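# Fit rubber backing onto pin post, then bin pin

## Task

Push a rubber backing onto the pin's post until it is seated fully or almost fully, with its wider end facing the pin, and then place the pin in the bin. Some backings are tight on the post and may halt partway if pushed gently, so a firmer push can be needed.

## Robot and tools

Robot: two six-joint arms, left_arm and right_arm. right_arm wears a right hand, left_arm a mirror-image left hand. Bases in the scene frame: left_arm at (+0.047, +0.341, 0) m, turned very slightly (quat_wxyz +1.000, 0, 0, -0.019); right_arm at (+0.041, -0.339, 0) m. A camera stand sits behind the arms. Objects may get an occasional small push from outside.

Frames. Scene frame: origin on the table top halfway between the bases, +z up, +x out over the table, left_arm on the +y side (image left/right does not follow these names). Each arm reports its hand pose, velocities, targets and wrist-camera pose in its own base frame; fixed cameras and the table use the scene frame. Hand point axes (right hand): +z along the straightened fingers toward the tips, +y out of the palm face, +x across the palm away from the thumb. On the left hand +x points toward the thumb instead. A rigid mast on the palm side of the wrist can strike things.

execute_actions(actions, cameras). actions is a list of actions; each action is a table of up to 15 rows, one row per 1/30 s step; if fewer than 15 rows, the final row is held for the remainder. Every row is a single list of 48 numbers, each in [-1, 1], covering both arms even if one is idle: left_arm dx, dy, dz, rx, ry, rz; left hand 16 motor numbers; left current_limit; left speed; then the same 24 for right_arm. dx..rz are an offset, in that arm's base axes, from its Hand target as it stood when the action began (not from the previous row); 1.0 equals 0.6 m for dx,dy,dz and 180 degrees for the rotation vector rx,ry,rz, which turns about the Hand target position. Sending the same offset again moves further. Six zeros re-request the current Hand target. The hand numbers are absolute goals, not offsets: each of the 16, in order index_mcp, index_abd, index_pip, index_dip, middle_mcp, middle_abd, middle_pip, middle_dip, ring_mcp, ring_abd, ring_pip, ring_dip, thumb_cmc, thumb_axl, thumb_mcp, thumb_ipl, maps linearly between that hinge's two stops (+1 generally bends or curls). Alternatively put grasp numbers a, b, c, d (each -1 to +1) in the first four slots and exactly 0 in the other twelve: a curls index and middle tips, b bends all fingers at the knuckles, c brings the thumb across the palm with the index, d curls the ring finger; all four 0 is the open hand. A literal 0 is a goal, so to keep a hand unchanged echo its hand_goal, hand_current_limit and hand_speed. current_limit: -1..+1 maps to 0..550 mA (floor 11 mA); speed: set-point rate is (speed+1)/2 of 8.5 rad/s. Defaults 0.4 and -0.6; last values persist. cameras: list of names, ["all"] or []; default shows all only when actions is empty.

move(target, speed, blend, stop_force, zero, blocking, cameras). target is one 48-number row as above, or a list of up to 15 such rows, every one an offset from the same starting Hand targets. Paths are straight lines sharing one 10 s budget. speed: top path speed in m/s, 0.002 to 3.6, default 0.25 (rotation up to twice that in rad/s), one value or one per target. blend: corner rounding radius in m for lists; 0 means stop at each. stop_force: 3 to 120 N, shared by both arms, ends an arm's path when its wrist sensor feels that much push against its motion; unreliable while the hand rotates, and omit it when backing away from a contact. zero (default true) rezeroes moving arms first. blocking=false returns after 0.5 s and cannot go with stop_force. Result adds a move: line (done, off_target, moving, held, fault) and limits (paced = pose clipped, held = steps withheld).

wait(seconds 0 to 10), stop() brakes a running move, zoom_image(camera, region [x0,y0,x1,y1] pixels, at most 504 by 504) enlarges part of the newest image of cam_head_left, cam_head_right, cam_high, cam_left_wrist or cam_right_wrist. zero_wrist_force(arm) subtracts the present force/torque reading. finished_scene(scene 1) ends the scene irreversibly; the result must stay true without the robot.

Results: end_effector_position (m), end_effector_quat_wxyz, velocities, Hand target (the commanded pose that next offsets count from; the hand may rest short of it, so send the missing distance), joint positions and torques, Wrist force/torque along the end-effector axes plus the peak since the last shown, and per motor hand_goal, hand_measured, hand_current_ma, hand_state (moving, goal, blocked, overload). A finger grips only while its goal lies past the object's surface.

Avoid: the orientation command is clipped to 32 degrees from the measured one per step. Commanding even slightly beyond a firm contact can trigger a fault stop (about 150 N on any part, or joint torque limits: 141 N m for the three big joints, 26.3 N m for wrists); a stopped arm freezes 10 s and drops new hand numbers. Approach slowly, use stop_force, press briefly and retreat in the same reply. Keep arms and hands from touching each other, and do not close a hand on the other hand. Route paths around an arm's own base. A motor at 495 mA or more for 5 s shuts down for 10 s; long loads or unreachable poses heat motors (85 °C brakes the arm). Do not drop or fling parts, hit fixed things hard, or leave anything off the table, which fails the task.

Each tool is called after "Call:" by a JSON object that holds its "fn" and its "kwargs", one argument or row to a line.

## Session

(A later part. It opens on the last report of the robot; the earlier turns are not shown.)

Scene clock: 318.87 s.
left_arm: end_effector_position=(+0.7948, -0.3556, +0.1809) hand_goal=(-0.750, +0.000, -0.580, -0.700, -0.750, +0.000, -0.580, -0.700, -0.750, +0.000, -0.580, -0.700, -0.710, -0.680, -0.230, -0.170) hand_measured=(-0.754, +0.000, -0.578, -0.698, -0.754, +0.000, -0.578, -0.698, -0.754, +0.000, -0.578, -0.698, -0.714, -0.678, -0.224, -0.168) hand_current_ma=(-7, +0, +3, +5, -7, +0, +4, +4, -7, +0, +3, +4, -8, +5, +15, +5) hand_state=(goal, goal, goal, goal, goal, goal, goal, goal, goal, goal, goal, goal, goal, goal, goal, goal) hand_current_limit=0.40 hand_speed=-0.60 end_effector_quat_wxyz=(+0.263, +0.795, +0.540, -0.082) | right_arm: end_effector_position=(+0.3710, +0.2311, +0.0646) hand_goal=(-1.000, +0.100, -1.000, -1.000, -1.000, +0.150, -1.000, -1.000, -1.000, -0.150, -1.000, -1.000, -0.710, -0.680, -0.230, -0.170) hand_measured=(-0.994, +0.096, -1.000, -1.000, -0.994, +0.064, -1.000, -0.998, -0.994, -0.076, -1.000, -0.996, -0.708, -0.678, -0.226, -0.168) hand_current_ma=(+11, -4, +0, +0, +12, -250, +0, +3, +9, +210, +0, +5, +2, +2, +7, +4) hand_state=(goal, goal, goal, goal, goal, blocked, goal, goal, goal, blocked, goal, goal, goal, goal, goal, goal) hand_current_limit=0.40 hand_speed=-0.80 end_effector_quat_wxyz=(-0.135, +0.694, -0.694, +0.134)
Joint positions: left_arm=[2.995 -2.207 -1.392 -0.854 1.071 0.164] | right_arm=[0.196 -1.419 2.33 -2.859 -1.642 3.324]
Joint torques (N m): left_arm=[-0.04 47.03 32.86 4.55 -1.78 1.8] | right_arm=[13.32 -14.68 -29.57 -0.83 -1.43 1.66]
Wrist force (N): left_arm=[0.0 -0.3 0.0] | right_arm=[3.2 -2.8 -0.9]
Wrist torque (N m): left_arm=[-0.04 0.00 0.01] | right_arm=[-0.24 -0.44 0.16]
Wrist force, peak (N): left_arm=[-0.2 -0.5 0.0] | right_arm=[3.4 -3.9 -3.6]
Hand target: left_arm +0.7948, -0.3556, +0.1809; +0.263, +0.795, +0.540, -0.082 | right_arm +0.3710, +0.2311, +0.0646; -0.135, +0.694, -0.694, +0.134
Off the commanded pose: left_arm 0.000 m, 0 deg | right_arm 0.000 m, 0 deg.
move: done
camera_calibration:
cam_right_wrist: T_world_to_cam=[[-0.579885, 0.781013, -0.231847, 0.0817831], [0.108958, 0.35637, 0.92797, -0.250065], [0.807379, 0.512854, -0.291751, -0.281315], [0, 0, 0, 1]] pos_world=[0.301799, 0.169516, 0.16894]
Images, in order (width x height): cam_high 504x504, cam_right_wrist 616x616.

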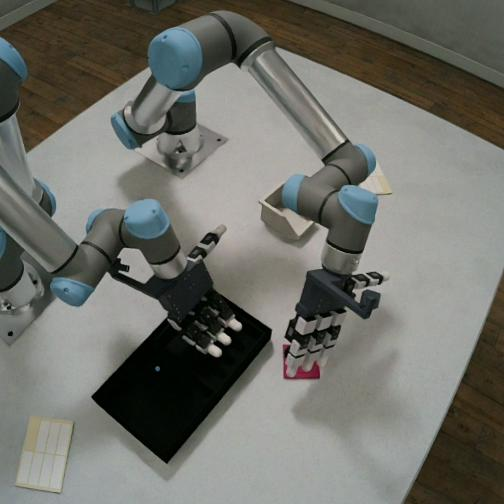

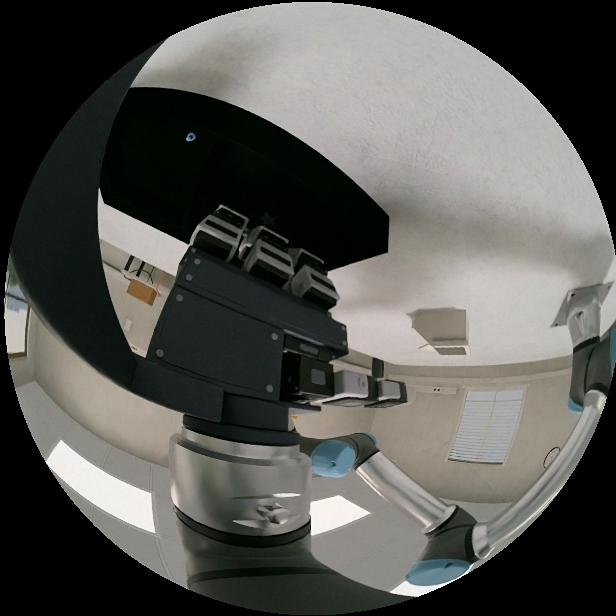

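Call:
{"fn": "execute_actions", "kwargs": {
  "actions": [],
  "cameras": ["cam_right_wrist","cam_high"]
}}

Call:
{"fn": "zoom_image", "kwargs": {
  "camera": "cam_right_wrist",
  "region": [215, 175, 315, 275]
}}

Call:
{"fn": "zoom_image", "kwargs": {
  "camera": "cam_high",
  "region": [200, 140, 340, 280]
}}

Scene clock: 320.53 s.
left_arm: end_effector_position=(+0.7948, -0.3556, +0.1809) hand_goal=(-0.750, +0.000, -0.580, -0.700, -0.750, +0.000, -0.580, -0.700, -0.750, +0.000, -0.580, -0.700, -0.710, -0.680, -0.230, -0.170) hand_measured=(-0.754, +0.000, -0.578, -0.698, -0.754, +0.000, -0.578, -0.698, -0.754, +0.000, -0.578, -0.698, -0.714, -0.678, -0.224, -0.168) hand_current_ma=(-7, +0, +3, +5, -7, +0, +4, +4, -7, +0, +3, +4, -8, +5, +15, +5) hand_state=(goal, goal, goal, goal, goal, goal, goal, goal, goal, goal, goal, goal, goal, goal, goal, goal) hand_current_limit=0.40 hand_speed=-0.60 end_effector_quat_wxyz=(+0.263, +0.795, +0.540, -0.082) | right_arm: end_effector_position=(+0.3710, +0.2311, +0.0646) hand_goal=(-1.000, +0.100, -1.000, -1.000, -1.000, +0.150, -1.000, -1.000, -1.000, -0.150, -1.000, -1.000, -0.710, -0.680, -0.230, -0.170) hand_measured=(-0.994, +0.096, -1.000, -1.000, -0.994, +0.064, -1.000, -0.998, -0.994, -0.076, -1.000, -0.996, -0.708, -0.678, -0.226, -0.168) hand_current_ma=(+11, -4, +0, +0, +12, -250, +0, +3, +9, +210, +0, +5, +2, +2, +7, +4) hand_state=(goal, goal, goal, goal, goal, blocked, goal, goal, goal, blocked, goal, goal, goal, goal, goal, goal) hand_current_limit=0.40 hand_speed=-0.80 end_effector_quat_wxyz=(-0.135, +0.694, -0.694, +0.134)
Joint positions: left_arm=[2.995 -2.207 -1.392 -0.854 1.071 0.164] | right_arm=[0.196 -1.419 2.33 -2.859 -1.642 3.324]
Joint velocities: within noise
Joint torques (N m): left_arm=[-1.09 46.98 32.9 4.5 -1.87 1.68] | right_arm=[12.95 -15.52 -28.93 -0.87 -1.22 1.63]
Motor temperatures (°C): left_arm=[27 27 34 41 41 39] | right_arm=[38 33 36 38 41 40]
Wrist force (N): left_arm=[-0.1 -0.2 0.1] | right_arm=[3.3 -2.8 -1.3]
Wrist torque (N m): left_arm=[-0.03 0.02 0.00] | right_arm=[-0.18 -0.45 0.18]
Wrist force, peak (N): left_arm=[-0.3 -0.4 -0.2] | right_arm=[3.5 -3.1 -1.6]
Hand target: left_arm +0.7948, -0.3556, +0.1809; +0.263, +0.795, +0.540, -0.082 | right_arm +0.3710, +0.2311, +0.0646; -0.135, +0.694, -0.694, +0.134
Off the commanded pose: left_arm 0.000 m, 0 deg | right_arm 0.000 m, 0 deg.
camera_calibration:
cam_right_wrist: T_world_to_cam=[[-0.579885, 0.781013, -0.231847, 0.0817831], [0.108958, 0.35637, 0.92797, -0.250065], [0.807379, 0.512854, -0.291751, -0.281315], [0, 0, 0, 1]] pos_world=[0.301799, 0.169516, 0.16894]
Images, in order (width x height): cam_high 504x504, cam_right_wrist 616x616.

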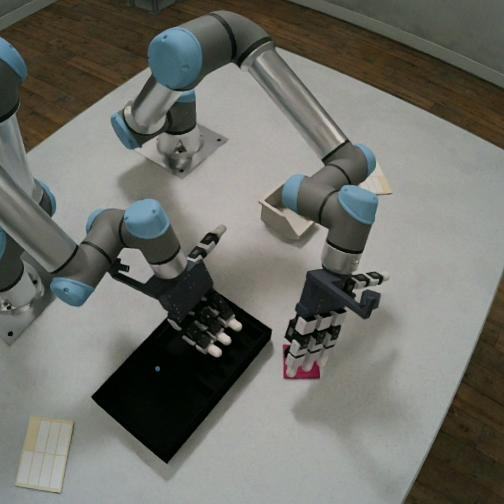

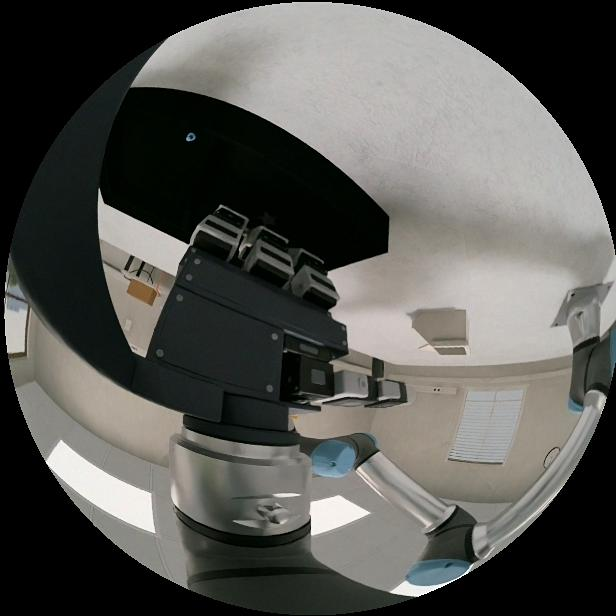

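Scaled by 5.040 from the camera's 616x616 image, which has a finer 880x880 frame.

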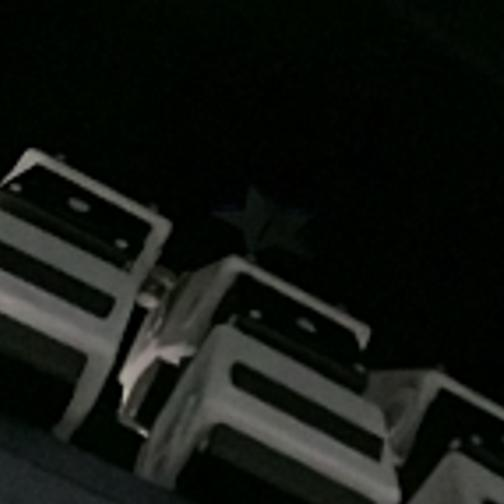

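Scaled by 3.600 from the camera's 504x504 image, which has a finer 720x720 frame.

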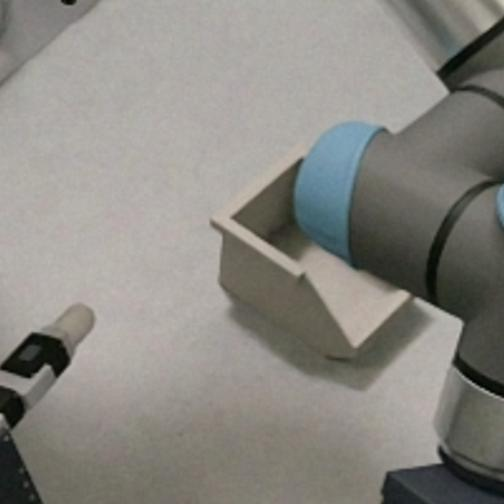

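Call:
{"fn": "move", "kwargs": {
  "target": [0,0,0,0,0,0,0,0,0,0,0,0,0,0,0,0,0,0,0,0,0,0,0.4,-0.6,0.0017,0.0287,-0.016,0,0,0,-1,0.1,-1,-1,-1,0.15,-1,-1,-1,-0.15,-1,-1,-0.71,-0.68,-0.23,-0.17,0.4,-0.8],
  "speed": 0.05,
  "cameras": ["cam_right_wrist","cam_high"]
}}

Call:
{"fn": "zoom_image", "kwargs": {
  "camera": "cam_right_wrist",
  "region": [215, 185, 285, 255]
}}

Call:
{"fn": "zoom_image", "kwargs": {
  "camera": "cam_high",
  "region": [160, 280, 280, 400]
}}

Scene clock: 323.23 s.
left_arm: end_effector_position=(+0.7948, -0.3556, +0.1809) hand_goal=(-0.750, +0.000, -0.580, -0.700, -0.750, +0.000, -0.580, -0.700, -0.750, +0.000, -0.580, -0.700, -0.710, -0.680, -0.230, -0.170) hand_measured=(-0.754, +0.000, -0.578, -0.698, -0.754, +0.000, -0.578, -0.698, -0.754, +0.000, -0.578, -0.698, -0.714, -0.678, -0.224, -0.168) hand_current_ma=(-7, +0, +3, +5, -7, +0, +4, +4, -7, +0, +3, +4, -8, +5, +15, +5) hand_state=(goal, goal, goal, goal, goal, goal, goal, goal, goal, goal, goal, goal, goal, goal, goal, goal) hand_current_limit=0.40 hand_speed=-0.60 end_effector_quat_wxyz=(+0.263, +0.795, +0.540, -0.082) | right_arm: end_effector_position=(+0.3720, +0.2482, +0.0551) hand_goal=(-1.000, +0.100, -1.000, -1.000, -1.000, +0.150, -1.000, -1.000, -1.000, -0.150, -1.000, -1.000, -0.710, -0.680, -0.230, -0.170) hand_measured=(-0.994, +0.106, -1.000, -1.000, -0.994, +0.064, -1.000, -0.998, -0.994, -0.076, -1.000, -0.996, -0.708, -0.678, -0.226, -0.168) hand_current_ma=(+11, +7, +0, +0, +12, -250, +0, +3, +9, +210, +0, +5, +2, +2, +7, +4) hand_state=(goal, goal, goal, goal, goal, blocked, goal, goal, goal, blocked, goal, goal, goal, goal, goal, goal) hand_current_limit=0.40 hand_speed=-0.80 end_effector_quat_wxyz=(-0.135, +0.694, -0.694, +0.134)
Joint positions: left_arm=[2.995 -2.207 -1.392 -0.854 1.071 0.164] | right_arm=[0.237 -1.375 2.312 -2.881 -1.657 3.362]
Joint torques (N m): left_arm=[-1.36 46.75 33.18 4.39 -1.89 1.7] | right_arm=[13.7 -17.91 -28.3 -4.63 -1.38 1.53]
Wrist force (N): left_arm=[0.0 -0.2 0.1] | right_arm=[4.2 -3.0 -1.7]
Wrist torque (N m): left_arm=[-0.04 0.01 0.01] | right_arm=[-0.16 -0.40 0.28]
Wrist force, peak (N): left_arm=[-0.2 -0.5 0.0] | right_arm=[4.3 -2.9 -1.7]
Hand target: left_arm +0.7948, -0.3556, +0.1809; +0.263, +0.795, +0.540, -0.082 | right_arm +0.3720, +0.2483, +0.0550; -0.135, +0.694, -0.694, +0.134
Off the commanded pose: left_arm 0.000 m, 0 deg | right_arm 0.000 m, 0 deg.
move: done
camera_calibration:
cam_right_wrist: T_world_to_cam=[[-0.579885, 0.781013, -0.231847, 0.0667619], [0.108958, 0.35637, 0.92797, -0.247406], [0.807379, 0.512854, -0.291751, -0.293825], [0, 0, 0, 1]] pos_world=[0.302899, 0.186716, 0.15934]
Images, in order (width x height): cam_high 504x504, cam_right_wrist 616x616.

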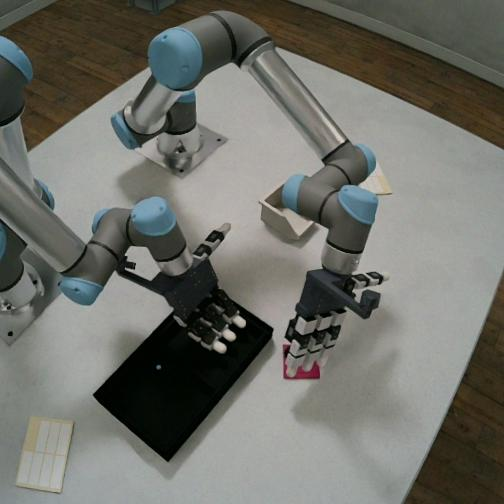

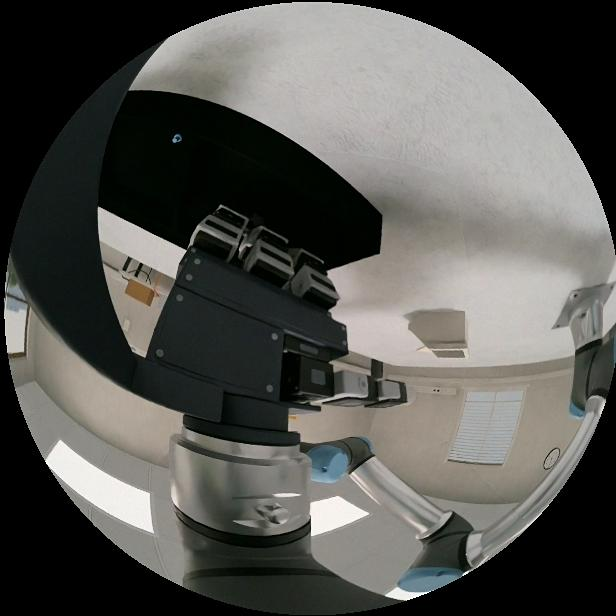

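Scaled by 7.200 from the camera's 616x616 image, which has a finer 880x880 frame.

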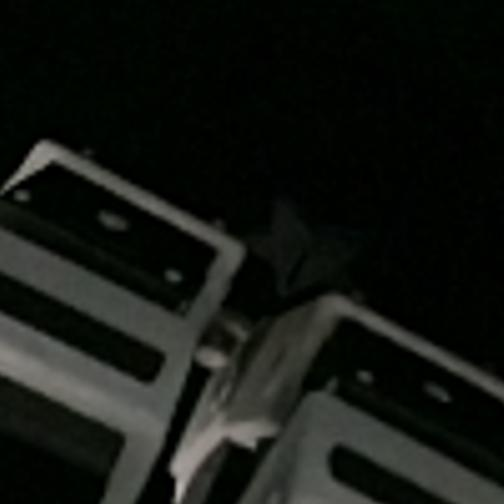

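Scaled by 4.200 from the camera's 504x504 image, which has a finer 720x720 frame.

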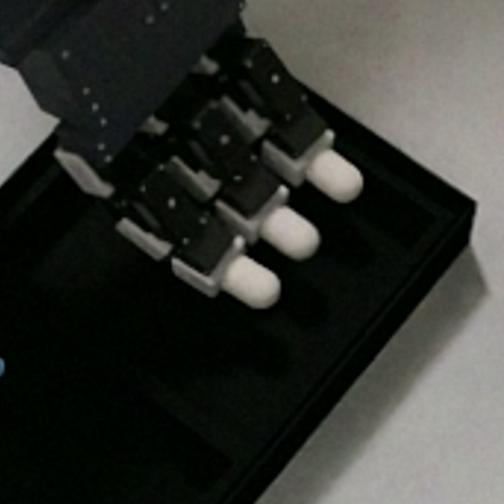

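Call:
{"fn": "zoom_image", "kwargs": {
  "camera": "cam_right_wrist",
  "region": [280, 195, 400, 315]
}}

Call:
{"fn": "zoom_image", "kwargs": {
  "camera": "cam_high",
  "region": [200, 280, 290, 370]
}}

Scaled by 4.200 from the camera's 616x616 image, which has a finer 880x880 frame.

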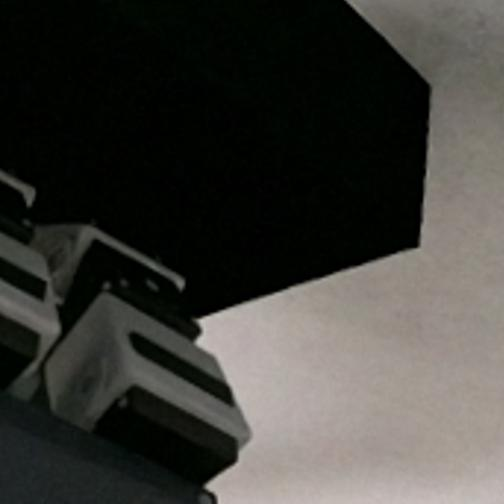

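Scaled by 5.600 from the camera's 504x504 image, which has a finer 720x720 frame.

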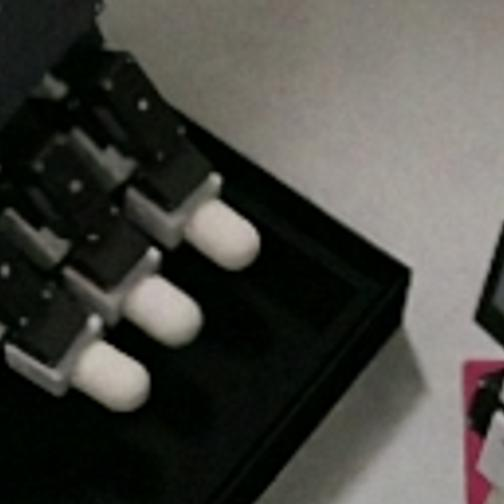

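Call:
{"fn": "move", "kwargs": {
  "target": [0,0,0,0,0,0,0,0,0,0,0,0,0,0,0,0,0,0,0,0,0,0,0.4,-0.6,-0.0038,0.0083,0,0,0,0,-1,0.1,-1,-1,-1,0.15,-1,-1,-1,-0.15,-1,-1,-0.71,-0.68,-0.23,-0.17,0.4,-0.8],
  "speed": 0.03,
  "cameras": ["cam_right_wrist","cam_high"]
}}

Call:
{"fn": "zoom_image", "kwargs": {
  "camera": "cam_right_wrist",
  "region": [215, 185, 285, 255]
}}

Call:
{"fn": "zoom_image", "kwargs": {
  "camera": "cam_high",
  "region": [80, 320, 290, 480]
}}

Scene clock: 327.43 s.
left_arm: end_effector_position=(+0.7948, -0.3556, +0.1809) hand_goal=(-0.750, +0.000, -0.580, -0.700, -0.750, +0.000, -0.580, -0.700, -0.750, +0.000, -0.580, -0.700, -0.710, -0.680, -0.230, -0.170) hand_measured=(-0.754, +0.000, -0.578, -0.698, -0.754, +0.000, -0.578, -0.698, -0.754, +0.000, -0.578, -0.698, -0.714, -0.678, -0.224, -0.168) hand_current_ma=(-7, +0, +3, +5, -7, +0, +4, +4, -7, +0, +3, +4, -8, +5, +15, +5) hand_state=(goal, goal, goal, goal, goal, goal, goal, goal, goal, goal, goal, goal, goal, goal, goal, goal) hand_current_limit=0.40 hand_speed=-0.60 end_effector_quat_wxyz=(+0.263, +0.795, +0.540, -0.082) | right_arm: end_effector_position=(+0.3698, +0.2532, +0.0550) hand_goal=(-1.000, +0.100, -1.000, -1.000, -1.000, +0.150, -1.000, -1.000, -1.000, -0.150, -1.000, -1.000, -0.710, -0.680, -0.230, -0.170) hand_measured=(-0.994, +0.106, -1.000, -1.000, -0.994, +0.064, -1.000, -0.998, -0.994, -0.076, -1.000, -0.996, -0.708, -0.678, -0.226, -0.168) hand_current_ma=(+11, +9, +0, +0, +12, -250, +0, +3, +9, +210, +0, +5, +2, +2, +7, +4) hand_state=(goal, goal, goal, goal, goal, blocked, goal, goal, goal, blocked, goal, goal, goal, goal, goal, goal) hand_current_limit=0.40 hand_speed=-0.80 end_effector_quat_wxyz=(-0.135, +0.694, -0.694, +0.134)
Joint positions: left_arm=[2.995 -2.207 -1.392 -0.854 1.071 0.164] | right_arm=[0.25 -1.374 2.31 -2.88 -1.662 3.374]
Joint torques (N m): left_arm=[-0.54 47.32 32.92 4.42 -1.98 1.7] | right_arm=[13.52 -16.34 -27.59 -0.9 -1.24 1.48]
Wrist force (N): left_arm=[-0.3 -0.4 0.2] | right_arm=[3.9 -3.0 -1.4]
Wrist torque (N m): left_arm=[-0.07 0.06 -0.03] | right_arm=[-0.18 -0.36 0.26]
Wrist force, peak (N): left_arm=[-0.3 -0.4 0.2] | right_arm=[4.5 -3.2 -1.7]
Hand target: left_arm +0.7948, -0.3556, +0.1809; +0.263, +0.795, +0.540, -0.082 | right_arm +0.3697, +0.2533, +0.0550; -0.135, +0.694, -0.694, +0.134
Off the commanded pose: left_arm 0.000 m, 0 deg | right_arm 0.000 m, 0 deg.
move: done
camera_calibration:
cam_right_wrist: T_world_to_cam=[[-0.579885, 0.781013, -0.231847, 0.0615231], [0.108958, 0.35637, 0.92797, -0.248937], [0.807379, 0.512854, -0.291751, -0.294532], [0, 0, 0, 1]] pos_world=[0.300599, 0.191716, 0.15934]
Images, in order (width x height): cam_high 504x504, cam_right_wrist 616x616.

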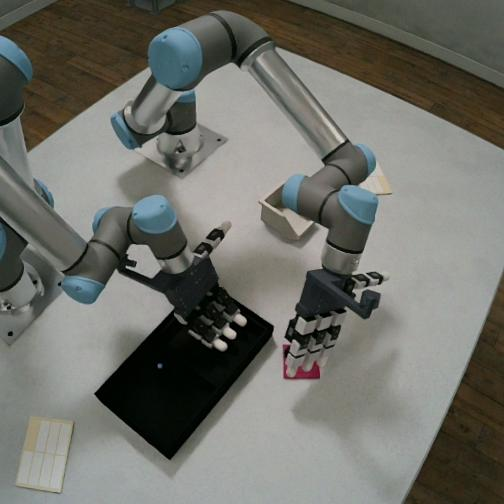

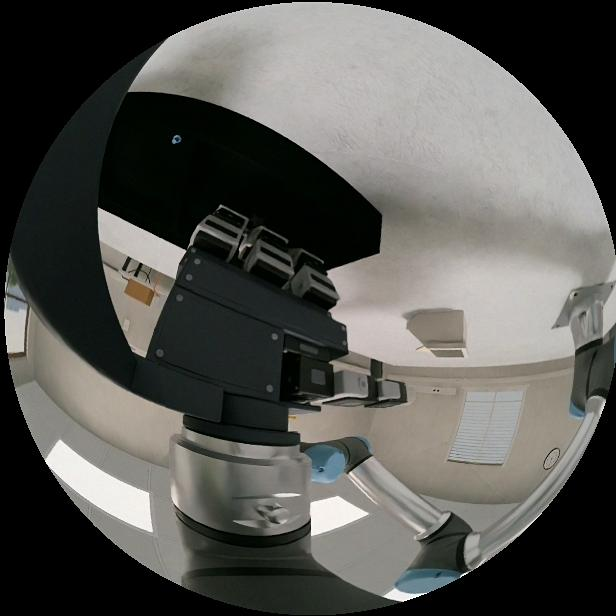

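Scaled by 7.200 from the camera's 616x616 image, which has a finer 880x880 frame.

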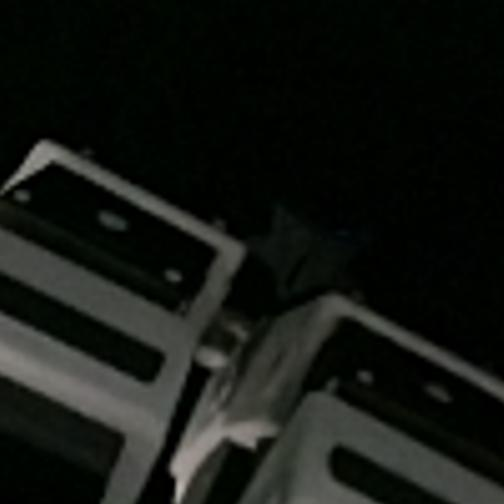

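Scaled by 2.400 from the camera's 504x504 image, which has a finer 720x720 frame.

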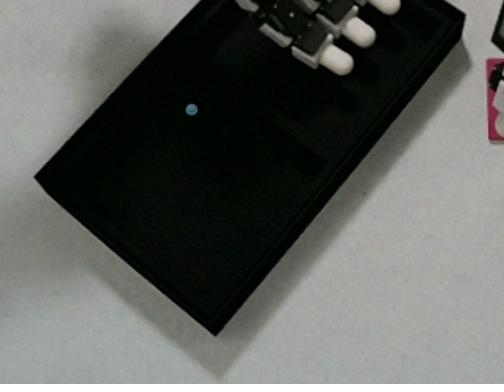

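Call:
{"fn": "move", "kwargs": {
  "target": [
    [0,0,0,0,0,0,0,0,0,0,0,0,0,0,0,0,0,0,0,0,0,0,0.4,-0.6,0,0,0.1,0,0,0,-1,0.1,-1,-1,-1,0.15,-1,-1,-1,-0.15,-1,-1,-0.71,-0.68,-0.23,-0.17,0.4,-0.8],
    [0,0,0,0,0,0,0,0,0,0,0,0,0,0,0,0,0,0,0,0,0,0,0.4,-0.6,0.172,-0.314,0.11,0,0,0.5,-1,0.1,-1,-1,-1,0.15,-1,-1,-1,-0.15,-1,-1,-0.71,-0.68,-0.23,-0.17,0.4,-0.8]
  ],
  "speed": 0.25,
  "blend": [0.03, 0],
  "cameras": ["cam_right_wrist","cam_high"]
}}

Call:
{"fn": "zoom_image", "kwargs": {
  "camera": "cam_right_wrist",
  "region": [185, 155, 325, 295]
}}

Call:
{"fn": "zoom_image", "kwargs": {
  "camera": "cam_high",
  "region": [150, 250, 290, 390]
}}

Scene clock: 333.47 s.
left_arm: end_effector_position=(+0.7948, -0.3556, +0.1809) hand_goal=(-0.750, +0.000, -0.580, -0.700, -0.750, +0.000, -0.580, -0.700, -0.750, +0.000, -0.580, -0.700, -0.710, -0.680, -0.230, -0.170) hand_measured=(-0.754, +0.000, -0.578, -0.698, -0.754, +0.000, -0.578, -0.698, -0.754, +0.000, -0.578, -0.698, -0.714, -0.678, -0.224, -0.168) hand_current_ma=(-7, +0, +3, +5, -7, +0, +4, +4, -7, +0, +3, +4, -8, +5, +15, +5) hand_state=(goal, goal, goal, goal, goal, goal, goal, goal, goal, goal, goal, goal, goal, goal, goal, goal) hand_current_limit=0.40 hand_speed=-0.60 end_effector_quat_wxyz=(+0.263, +0.795, +0.540, -0.082) | right_arm: end_effector_position=(+0.4729, +0.0649, +0.1210) hand_goal=(-1.000, +0.100, -1.000, -1.000, -1.000, +0.150, -1.000, -1.000, -1.000, -0.150, -1.000, -1.000, -0.710, -0.680, -0.230, -0.170) hand_measured=(-0.994, +0.102, -1.000, -1.000, -0.992, +0.064, -1.000, -0.998, -0.994, -0.076, -1.000, -0.996, -0.708, -0.678, -0.226, -0.168) hand_current_ma=(+13, +3, +0, +0, +13, -250, +0, +3, +11, +210, +0, +5, +2, +2, +7, +4) hand_state=(goal, goal, goal, goal, goal, blocked, goal, goal, goal, blocked, goal, goal, goal, goal, goal, goal) hand_current_limit=0.40 hand_speed=-0.80 end_effector_quat_wxyz=(-0.190, +0.982, +0.000, -0.001)
Joint positions: left_arm=[2.995 -2.207 -1.392 -0.854 1.071 0.164] | right_arm=[-0.154 -1.448 2.02 -2.08 -1.193 1.405]
Joint torques (N m): left_arm=[-0.69 47.08 33.38 4.44 -1.92 1.79] | right_arm=[-11.65 -17.76 -32.49 -0.1 -0.81 -1.47]
Wrist force (N): left_arm=[-0.1 -0.1 0.1] | right_arm=[3.1 -3.0 -1.3]
Wrist torque (N m): left_arm=[-0.02 0.02 -0.01] | right_arm=[-0.24 -0.40 0.26]
Wrist force, peak (N): left_arm=[-0.2 -0.4 -0.2] | right_arm=[4.2 -3.3 -1.6]
Hand target: left_arm +0.7948, -0.3556, +0.1809; +0.263, +0.795, +0.540, -0.082 | right_arm +0.4729, +0.0649, +0.1210; -0.190, +0.982, +0.000, -0.001
Off the commanded pose: left_arm 0.000 m, 0 deg | right_arm 0.000 m, 0 deg.
move: done
camera_calibration:
cam_right_wrist: T_world_to_cam=[[-0.781103, -0.579769, -0.231834, 0.467157], [-0.356339, 0.10901, 0.927976, -0.0182194], [-0.512739, 0.807456, -0.291742, 0.343214], [0, 0, 0, 1]] pos_world=[0.534384, -0.00430076, 0.22534]
Images, in order (width x height): cam_high 504x504, cam_right_wrist 616x616.

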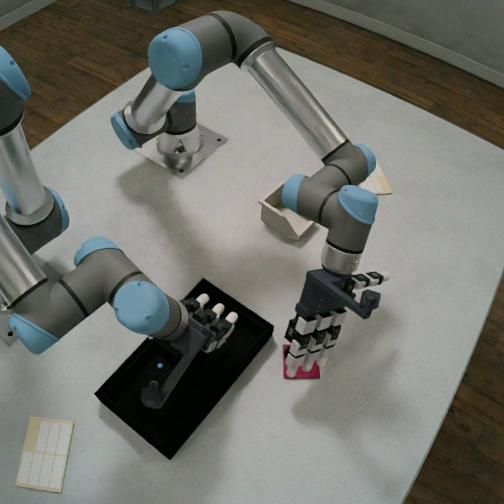

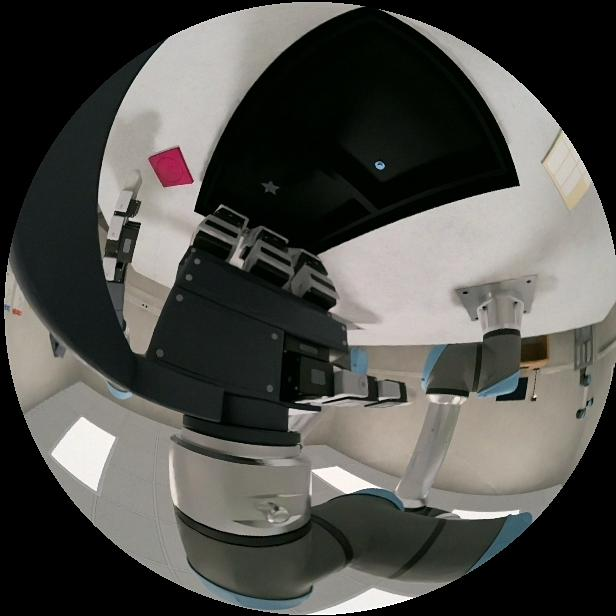

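Scaled by 3.600 from the camera's 616x616 image, which has a finer 880x880 frame.

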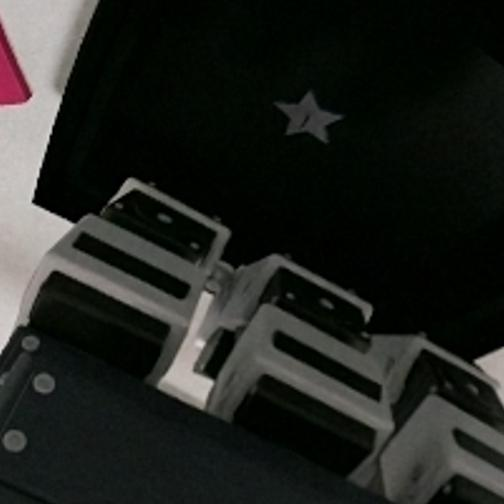

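Scaled by 3.600 from the camera's 504x504 image, which has a finer 720x720 frame.

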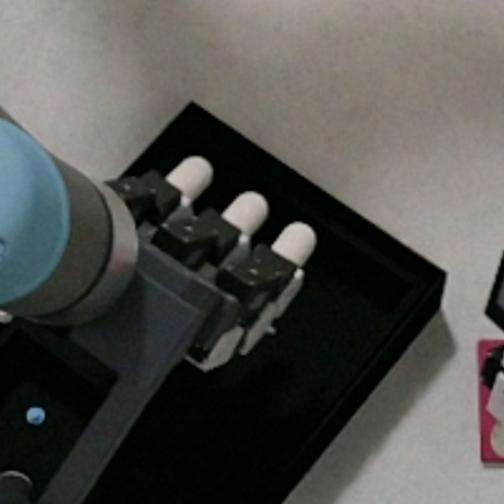

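Call:
{"fn": "move", "kwargs": {
  "target": [0,0,0,0,0,0,0,0,0,0,0,0,0,0,0,0,0,0,0,0,0,0,0.4,-0.6,0,0.0035,-0.115,0,0,0,-1,0.1,-1,-1,-1,0.15,-1,-1,-1,-0.15,-1,-1,-0.71,-0.68,-0.23,-0.17,0.4,-0.8],
  "speed": 0.08,
  "cameras": ["cam_right_wrist","cam_high"]
}}

Call:
{"fn": "zoom_image", "kwargs": {
  "camera": "cam_right_wrist",
  "region": [215, 185, 285, 255]
}}

Call:
{"fn": "zoom_image", "kwargs": {
  "camera": "cam_high",
  "region": [180, 280, 280, 380]
}}

Scene clock: 335.27 s.
left_arm: end_effector_position=(+0.7948, -0.3556, +0.1809) hand_goal=(-0.750, +0.000, -0.580, -0.700, -0.750, +0.000, -0.580, -0.700, -0.750, +0.000, -0.580, -0.700, -0.710, -0.680, -0.230, -0.170) hand_measured=(-0.754, +0.000, -0.578, -0.698, -0.754, +0.000, -0.578, -0.698, -0.754, +0.000, -0.578, -0.698, -0.714, -0.678, -0.224, -0.168) hand_current_ma=(-7, +0, +3, +5, -7, +0, +4, +4, -7, +0, +3, +4, -8, +5, +15, +5) hand_state=(goal, goal, goal, goal, goal, goal, goal, goal, goal, goal, goal, goal, goal, goal, goal, goal) hand_current_limit=0.40 hand_speed=-0.60 end_effector_quat_wxyz=(+0.263, +0.795, +0.540, -0.082) | right_arm: end_effector_position=(+0.4729, +0.0670, +0.0521) hand_goal=(-1.000, +0.100, -1.000, -1.000, -1.000, +0.150, -1.000, -1.000, -1.000, -0.150, -1.000, -1.000, -0.710, -0.680, -0.230, -0.170) hand_measured=(-0.994, +0.102, -1.000, -1.000, -0.992, +0.064, -1.000, -0.998, -0.994, -0.076, -1.000, -0.996, -0.708, -0.678, -0.226, -0.168) hand_current_ma=(+13, +3, +0, +0, +13, -250, +0, +3, +11, +210, +0, +5, +2, +2, +7, +4) hand_state=(goal, goal, goal, goal, goal, blocked, goal, goal, goal, blocked, goal, goal, goal, goal, goal, goal) hand_current_limit=0.40 hand_speed=-0.80 end_effector_quat_wxyz=(-0.190, +0.982, +0.000, -0.001)
Joint positions: left_arm=[2.995 -2.207 -1.392 -0.854 1.071 0.164] | right_arm=[-0.15 -1.333 2.102 -2.278 -1.192 1.41]
Joint torques (N m): left_arm=[-1.3 47.18 33.59 4.41 -1.83 1.64] | right_arm=[14 -19.61 -2.59 -3.93 -0.31 1.68]
Wrist force (N): left_arm=[-0.2 0.0 -0.1] | right_arm=[3.0 -3.0 -1.1]
Wrist torque (N m): left_arm=[0.01 0.03 -0.01] | right_arm=[-0.26 -0.41 0.15]
Wrist force, peak (N): left_arm=[-0.1 -0.5 0.0] | right_arm=[3.3 -3.3 -1.9]
Hand target: left_arm +0.7948, -0.3556, +0.1809; +0.263, +0.795, +0.540, -0.082 | right_arm +0.4729, +0.0670, +0.0520; -0.190, +0.982, +0.000, -0.001
Off the commanded pose: left_arm 0.000 m, 0 deg | right_arm 0.000 m, 0 deg.
move: done
camera_calibration:
cam_right_wrist: T_world_to_cam=[[-0.781054, -0.57982, -0.231871, 0.452436], [-0.356318, 0.108873, 0.928, 0.0456027], [-0.512828, 0.807438, -0.291636, 0.32147], [0, 0, 0, 1]] pos_world=[0.534484, -0.0022005, 0.15634]
Images, in order (width x height): cam_high 504x504, cam_right_wrist 616x616.

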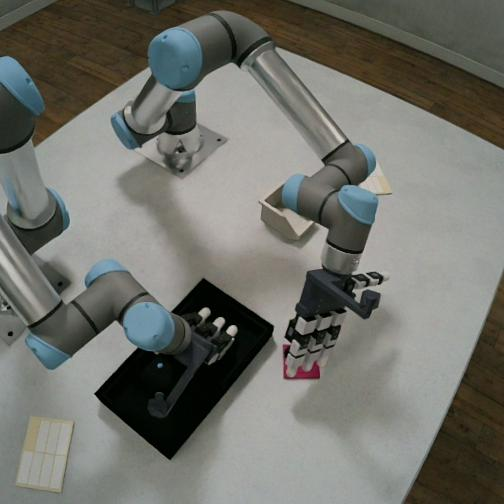

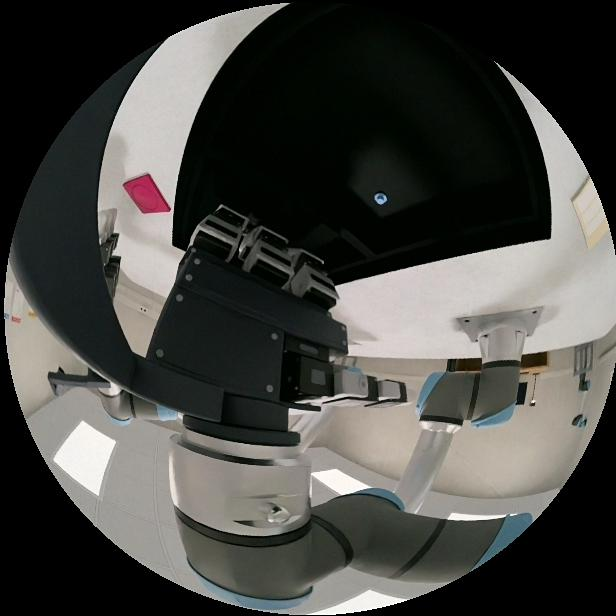

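Scaled by 7.200 from the camera's 616x616 image, which has a finer 880x880 frame.

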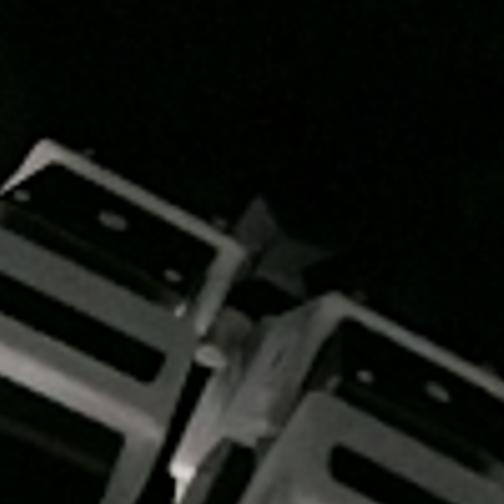

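Scaled by 5.040 from the camera's 504x504 image, which has a finer 720x720 frame.

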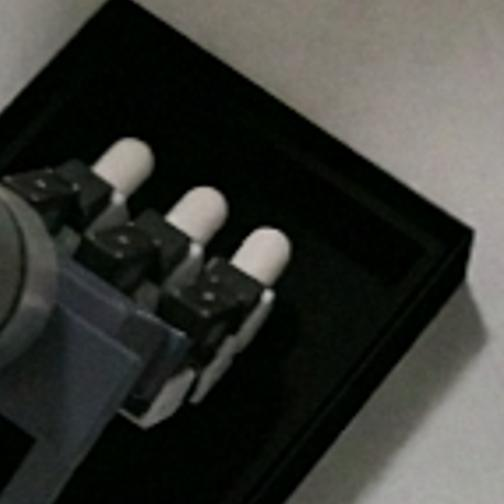

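Call:
{"fn": "move", "kwargs": {
  "target": [0,0,0,0,0,0,0,0,0,0,0,0,0,0,0,0,0,0,0,0,0,0,0.4,-0.6,0.0033,0.001,-0.013,0,0,0,-1,0.1,-1,-1,-1,0.15,-1,-1,-1,-0.15,-1,-1,-0.71,-0.68,-0.23,-0.17,0.4,-0.8],
  "speed": 0.03,
  "cameras": ["cam_right_wrist"]
}}

Call:
{"fn": "zoom_image", "kwargs": {
  "camera": "cam_right_wrist",
  "region": [225, 195, 275, 245]
}}

Scene clock: 337.37 s.
left_arm: end_effector_position=(+0.7948, -0.3556, +0.1809) hand_goal=(-0.750, +0.000, -0.580, -0.700, -0.750, +0.000, -0.580, -0.700, -0.750, +0.000, -0.580, -0.700, -0.710, -0.680, -0.230, -0.170) hand_measured=(-0.754, +0.000, -0.578, -0.698, -0.754, +0.000, -0.578, -0.698, -0.754, +0.000, -0.578, -0.698, -0.714, -0.678, -0.224, -0.168) hand_current_ma=(-7, +0, +3, +5, -7, +0, +4, +4, -7, +0, +3, +4, -8, +5, +15, +5) hand_state=(goal, goal, goal, goal, goal, goal, goal, goal, goal, goal, goal, goal, goal, goal, goal, goal) hand_current_limit=0.40 hand_speed=-0.60 end_effector_quat_wxyz=(+0.263, +0.795, +0.540, -0.082) | right_arm: end_effector_position=(+0.4749, +0.0676, +0.0443) hand_goal=(-1.000, +0.100, -1.000, -1.000, -1.000, +0.150, -1.000, -1.000, -1.000, -0.150, -1.000, -1.000, -0.710, -0.680, -0.230, -0.170) hand_measured=(-0.994, +0.102, -1.000, -1.000, -0.992, +0.064, -1.000, -0.998, -0.994, -0.076, -1.000, -0.996, -0.708, -0.678, -0.226, -0.168) hand_current_ma=(+13, +3, +0, +0, +13, -250, +0, +3, +11, +210, +0, +5, +2, +2, +7, +4) hand_state=(goal, goal, goal, goal, goal, blocked, goal, goal, goal, blocked, goal, goal, goal, goal, goal, goal) hand_current_limit=0.40 hand_speed=-0.80 end_effector_quat_wxyz=(-0.190, +0.982, +0.000, -0.001)
Joint positions: left_arm=[2.995 -2.207 -1.392 -0.854 1.071 0.164] | right_arm=[-0.148 -1.314 2.104 -2.3 -1.192 1.412]
Joint torques (N m): left_arm=[-0.48 46.71 33.39 4.54 -1.82 1.65] | right_arm=[12.09 -22.37 -1.97 -4.31 1.82 1.62]
Wrist force (N): left_arm=[0.1 -0.3 -0.3] | right_arm=[3.4 -2.9 -1.2]
Wrist torque (N m): left_arm=[-0.02 -0.01 0.01] | right_arm=[-0.24 -0.47 0.19]
Wrist force, peak (N): left_arm=[-0.4 -0.5 -0.1] | right_arm=[3.2 -3.4 -1.2]
Hand target: left_arm +0.7948, -0.3556, +0.1809; +0.263, +0.795, +0.540, -0.082 | right_arm +0.4749, +0.0676, +0.0442; -0.190, +0.982, +0.000, -0.001
Off the commanded pose: left_arm 0.000 m, 0 deg | right_arm 0.000 m, 0 deg.
move: done
camera_calibration:
cam_right_wrist: T_world_to_cam=[[-0.781013, -0.579885, -0.231847, 0.452433], [-0.35637, 0.108958, 0.92797, 0.0534855], [-0.512854, 0.807379, -0.291751, 0.319716], [0, 0, 0, 1]] pos_world=[0.536384, -0.0016008, 0.14854]
Images, in order (width x height): cam_right_wrist 616x616.

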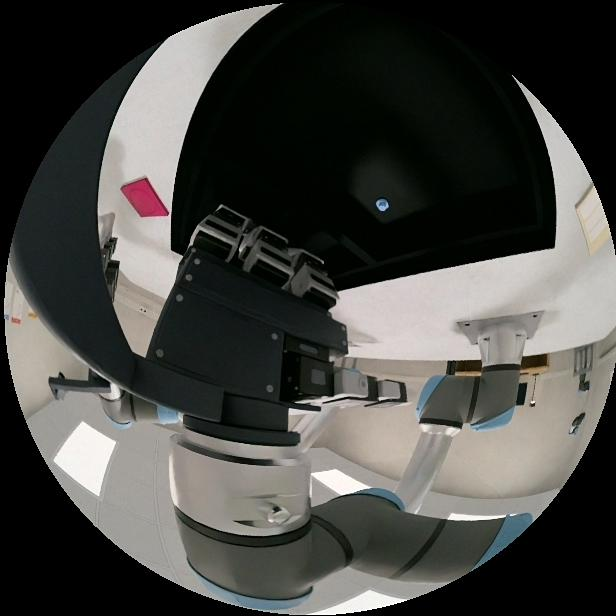

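Scaled by 10.080 from the camera's 616x616 image, which has a finer 880x880 frame.

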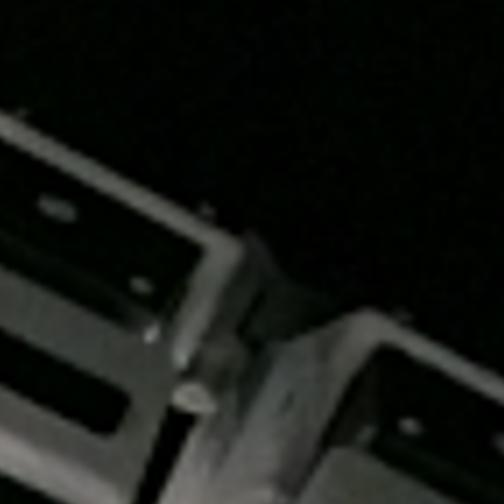

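Call:
{"fn": "move", "kwargs": {
  "target": [0,0,0,0,0,0,0,0,0,0,0,0,0,0,0,0,0,0,0,0,0,0,0.4,-0.6,0,0,-0.025,0,0,0,-1,0.1,-1,-1,-1,0.15,-1,-1,-1,-0.15,-1,-1,-0.71,-0.68,-0.23,-0.17,0.4,-0.8],
  "speed": 0.006,
  "stop_force": 3,
  "cameras": ["cam_right_wrist"]
}}

Call:
{"fn": "zoom_image", "kwargs": {
  "camera": "cam_right_wrist",
  "region": [225, 195, 275, 245]
}}

Scene clock: 341.43 s.
left_arm: end_effector_position=(+0.7948, -0.3556, +0.1809) hand_goal=(-0.750, +0.000, -0.580, -0.700, -0.750, +0.000, -0.580, -0.700, -0.750, +0.000, -0.580, -0.700, -0.710, -0.680, -0.230, -0.170) hand_measured=(-0.754, +0.000, -0.578, -0.698, -0.754, +0.000, -0.578, -0.698, -0.754, +0.000, -0.578, -0.698, -0.714, -0.678, -0.224, -0.168) hand_current_ma=(-7, +0, +3, +5, -7, +0, +4, +4, -7, +0, +3, +4, -8, +5, +15, +5) hand_state=(goal, goal, goal, goal, goal, goal, goal, goal, goal, goal, goal, goal, goal, goal, goal, goal) hand_current_limit=0.40 hand_speed=-0.60 end_effector_quat_wxyz=(+0.263, +0.795, +0.540, -0.082) | right_arm: end_effector_position=(+0.4749, +0.0676, +0.0300) hand_goal=(-1.000, +0.100, -1.000, -1.000, -1.000, +0.150, -1.000, -1.000, -1.000, -0.150, -1.000, -1.000, -0.710, -0.680, -0.230, -0.170) hand_measured=(-0.994, +0.102, -1.000, -1.000, -1.000, +0.066, -1.000, -0.998, -1.000, -0.076, -1.000, -1.000, -0.708, -0.678, -0.226, -0.168) hand_current_ma=(+13, +3, +0, +0, +0, -246, +0, +1, +0, +210, +0, +1, +2, +2, +7, +4) hand_state=(goal, goal, goal, goal, goal, blocked, goal, goal, goal, blocked, goal, goal, goal, goal, goal, goal) hand_current_limit=0.40 hand_speed=-0.80 end_effector_quat_wxyz=(-0.190, +0.982, +0.000, -0.001)
Joint positions: left_arm=[2.995 -2.207 -1.392 -0.854 1.071 0.164] | right_arm=[-0.148 -1.286 2.116 -2.341 -1.192 1.412]
Joint torques (N m): left_arm=[-0.65 46.56 33.59 4.45 -1.79 1.72] | right_arm=[12.94 -36.17 -29.56 -0.24 -0.36 0.78]
Wrist force (N): left_arm=[0.0 -0.3 -0.1] | right_arm=[2.9 -3.7 -1.8]
Wrist torque (N m): left_arm=[-0.04 0.01 0.00] | right_arm=[-0.20 -0.42 0.11]
Wrist force, peak (N): left_arm=[0.0 -0.5 0.0] | right_arm=[3.2 -4.1 -4.2]
Hand target: left_arm +0.7948, -0.3556, +0.1809; +0.263, +0.795, +0.540, -0.082 | right_arm +0.4749, +0.0676, +0.0300; -0.190, +0.982, +0.000, -0.001 (not the last commanded pose)
Off the commanded pose: left_arm 0.000 m, 0 deg | right_arm 0.001 m, 0 deg.
move: contact (right_arm)
camera_calibration:
cam_right_wrist: T_world_to_cam=[[-0.781042, -0.579839, -0.231864, 0.449136], [-0.356365, 0.108948, 0.927973, 0.0667521], [-0.512814, 0.807414, -0.291727, 0.315519], [0, 0, 0, 1]] pos_world=[0.536384, -0.00160071, 0.13424]
Images, in order (width x height): cam_right_wrist 616x616.

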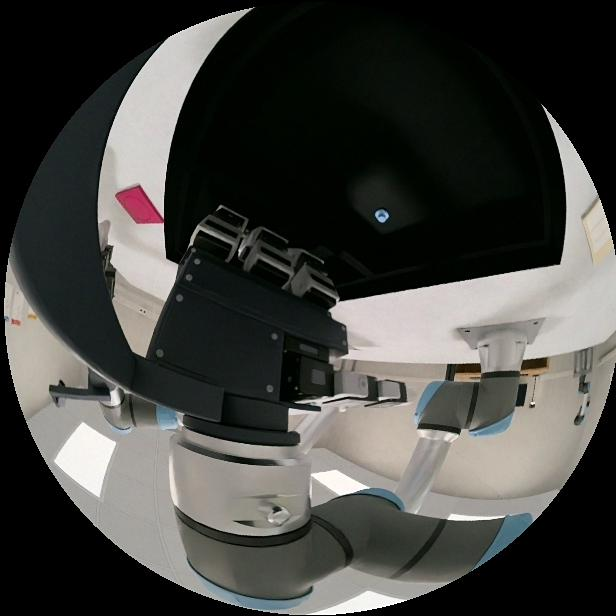

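Scaled by 10.080 from the camera's 616x616 image, which has a finer 880x880 frame.

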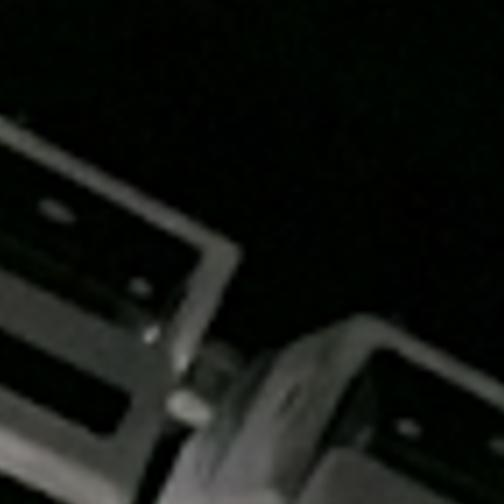

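Call:
{"fn": "move", "kwargs": {
  "target": [0,0,0,0,0,0,0,0,0,0,0,0,0,0,0,0,0,0,0,0,0,0,0.4,-0.6,0,0,0.05,0,0,0,-1,0.1,-1,-1,-1,0.15,-1,-1,-1,-0.15,-1,-1,-0.71,-0.68,-0.23,-0.17,0.4,-0.8],
  "speed": 0.03,
  "cameras": ["cam_right_wrist"]
}}

Call:
{"fn": "zoom_image", "kwargs": {
  "camera": "cam_right_wrist",
  "region": [215, 185, 285, 255]
}}

Scene clock: 344.27 s.
left_arm: end_effector_position=(+0.7948, -0.3556, +0.1809) hand_goal=(-0.750, +0.000, -0.580, -0.700, -0.750, +0.000, -0.580, -0.700, -0.750, +0.000, -0.580, -0.700, -0.710, -0.680, -0.230, -0.170) hand_measured=(-0.754, +0.000, -0.578, -0.698, -0.754, +0.000, -0.578, -0.698, -0.754, +0.000, -0.578, -0.698, -0.714, -0.678, -0.224, -0.168) hand_current_ma=(-7, +0, +3, +5, -7, +0, +4, +4, -7, +0, +3, +4, -8, +5, +15, +5) hand_state=(goal, goal, goal, goal, goal, goal, goal, goal, goal, goal, goal, goal, goal, goal, goal, goal) hand_current_limit=0.40 hand_speed=-0.60 end_effector_quat_wxyz=(+0.263, +0.795, +0.540, -0.082) | right_arm: end_effector_position=(+0.4749, +0.0676, +0.0600) hand_goal=(-1.000, +0.100, -1.000, -1.000, -1.000, +0.150, -1.000, -1.000, -1.000, -0.150, -1.000, -1.000, -0.710, -0.680, -0.230, -0.170) hand_measured=(-0.994, +0.102, -1.000, -1.000, -0.994, +0.066, -1.000, -0.998, -0.994, -0.076, -1.000, -1.000, -0.708, -0.678, -0.226, -0.168) hand_current_ma=(+13, +3, +0, +0, +10, -246, +0, +1, +9, +210, +0, +1, +2, +2, +7, +4) hand_state=(goal, goal, goal, goal, goal, blocked, goal, goal, goal, blocked, goal, goal, goal, goal, goal, goal) hand_current_limit=0.40 hand_speed=-0.80 end_effector_quat_wxyz=(-0.190, +0.982, +0.000, -0.001)
Joint positions: left_arm=[2.995 -2.207 -1.392 -0.854 1.071 0.164] | right_arm=[-0.148 -1.343 2.088 -2.255 -1.192 1.412]
Joint torques (N m): left_arm=[-1.37 46.94 33.98 4.49 -1.97 1.78] | right_arm=[10.12 -34.07 -31.19 -0.14 -0.19 -0.05]
Wrist force (N): left_arm=[-0.1 -0.4 0.0] | right_arm=[3.3 -3.0 -1.2]
Wrist torque (N m): left_arm=[-0.05 0.02 0.01] | right_arm=[-0.25 -0.45 0.17]
Wrist force, peak (N): left_arm=[-0.2 -0.4 0.1] | right_arm=[3.1 -3.6 -1.9]
Hand target: left_arm +0.7948, -0.3556, +0.1809; +0.263, +0.795, +0.540, -0.082 | right_arm +0.4749, +0.0676, +0.0600; -0.190, +0.982, +0.000, -0.001
Off the commanded pose: left_arm 0.000 m, 0 deg | right_arm 0.000 m, 0 deg.
move: done
camera_calibration:
cam_right_wrist: T_world_to_cam=[[-0.781042, -0.579839, -0.231864, 0.456092], [-0.356365, 0.108948, 0.927973, 0.0389129], [-0.512814, 0.807414, -0.291727, 0.324271], [0, 0, 0, 1]] pos_world=[0.536384, -0.00160071, 0.16424]
Images, in order (width x height): cam_right_wrist 616x616.

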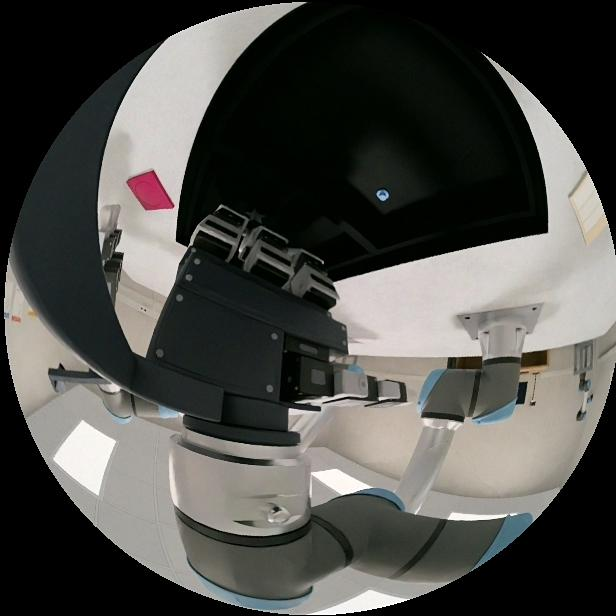

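Scaled by 7.200 from the camera's 616x616 image, which has a finer 880x880 frame.

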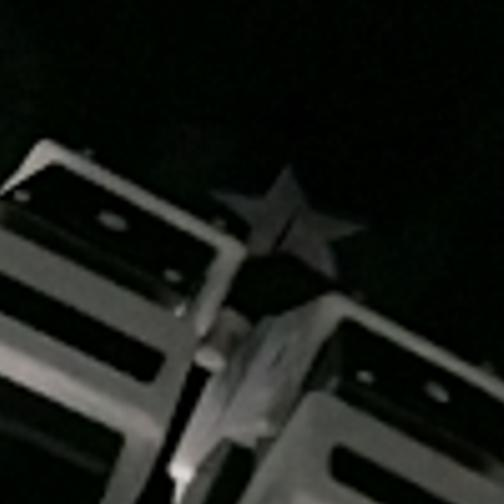

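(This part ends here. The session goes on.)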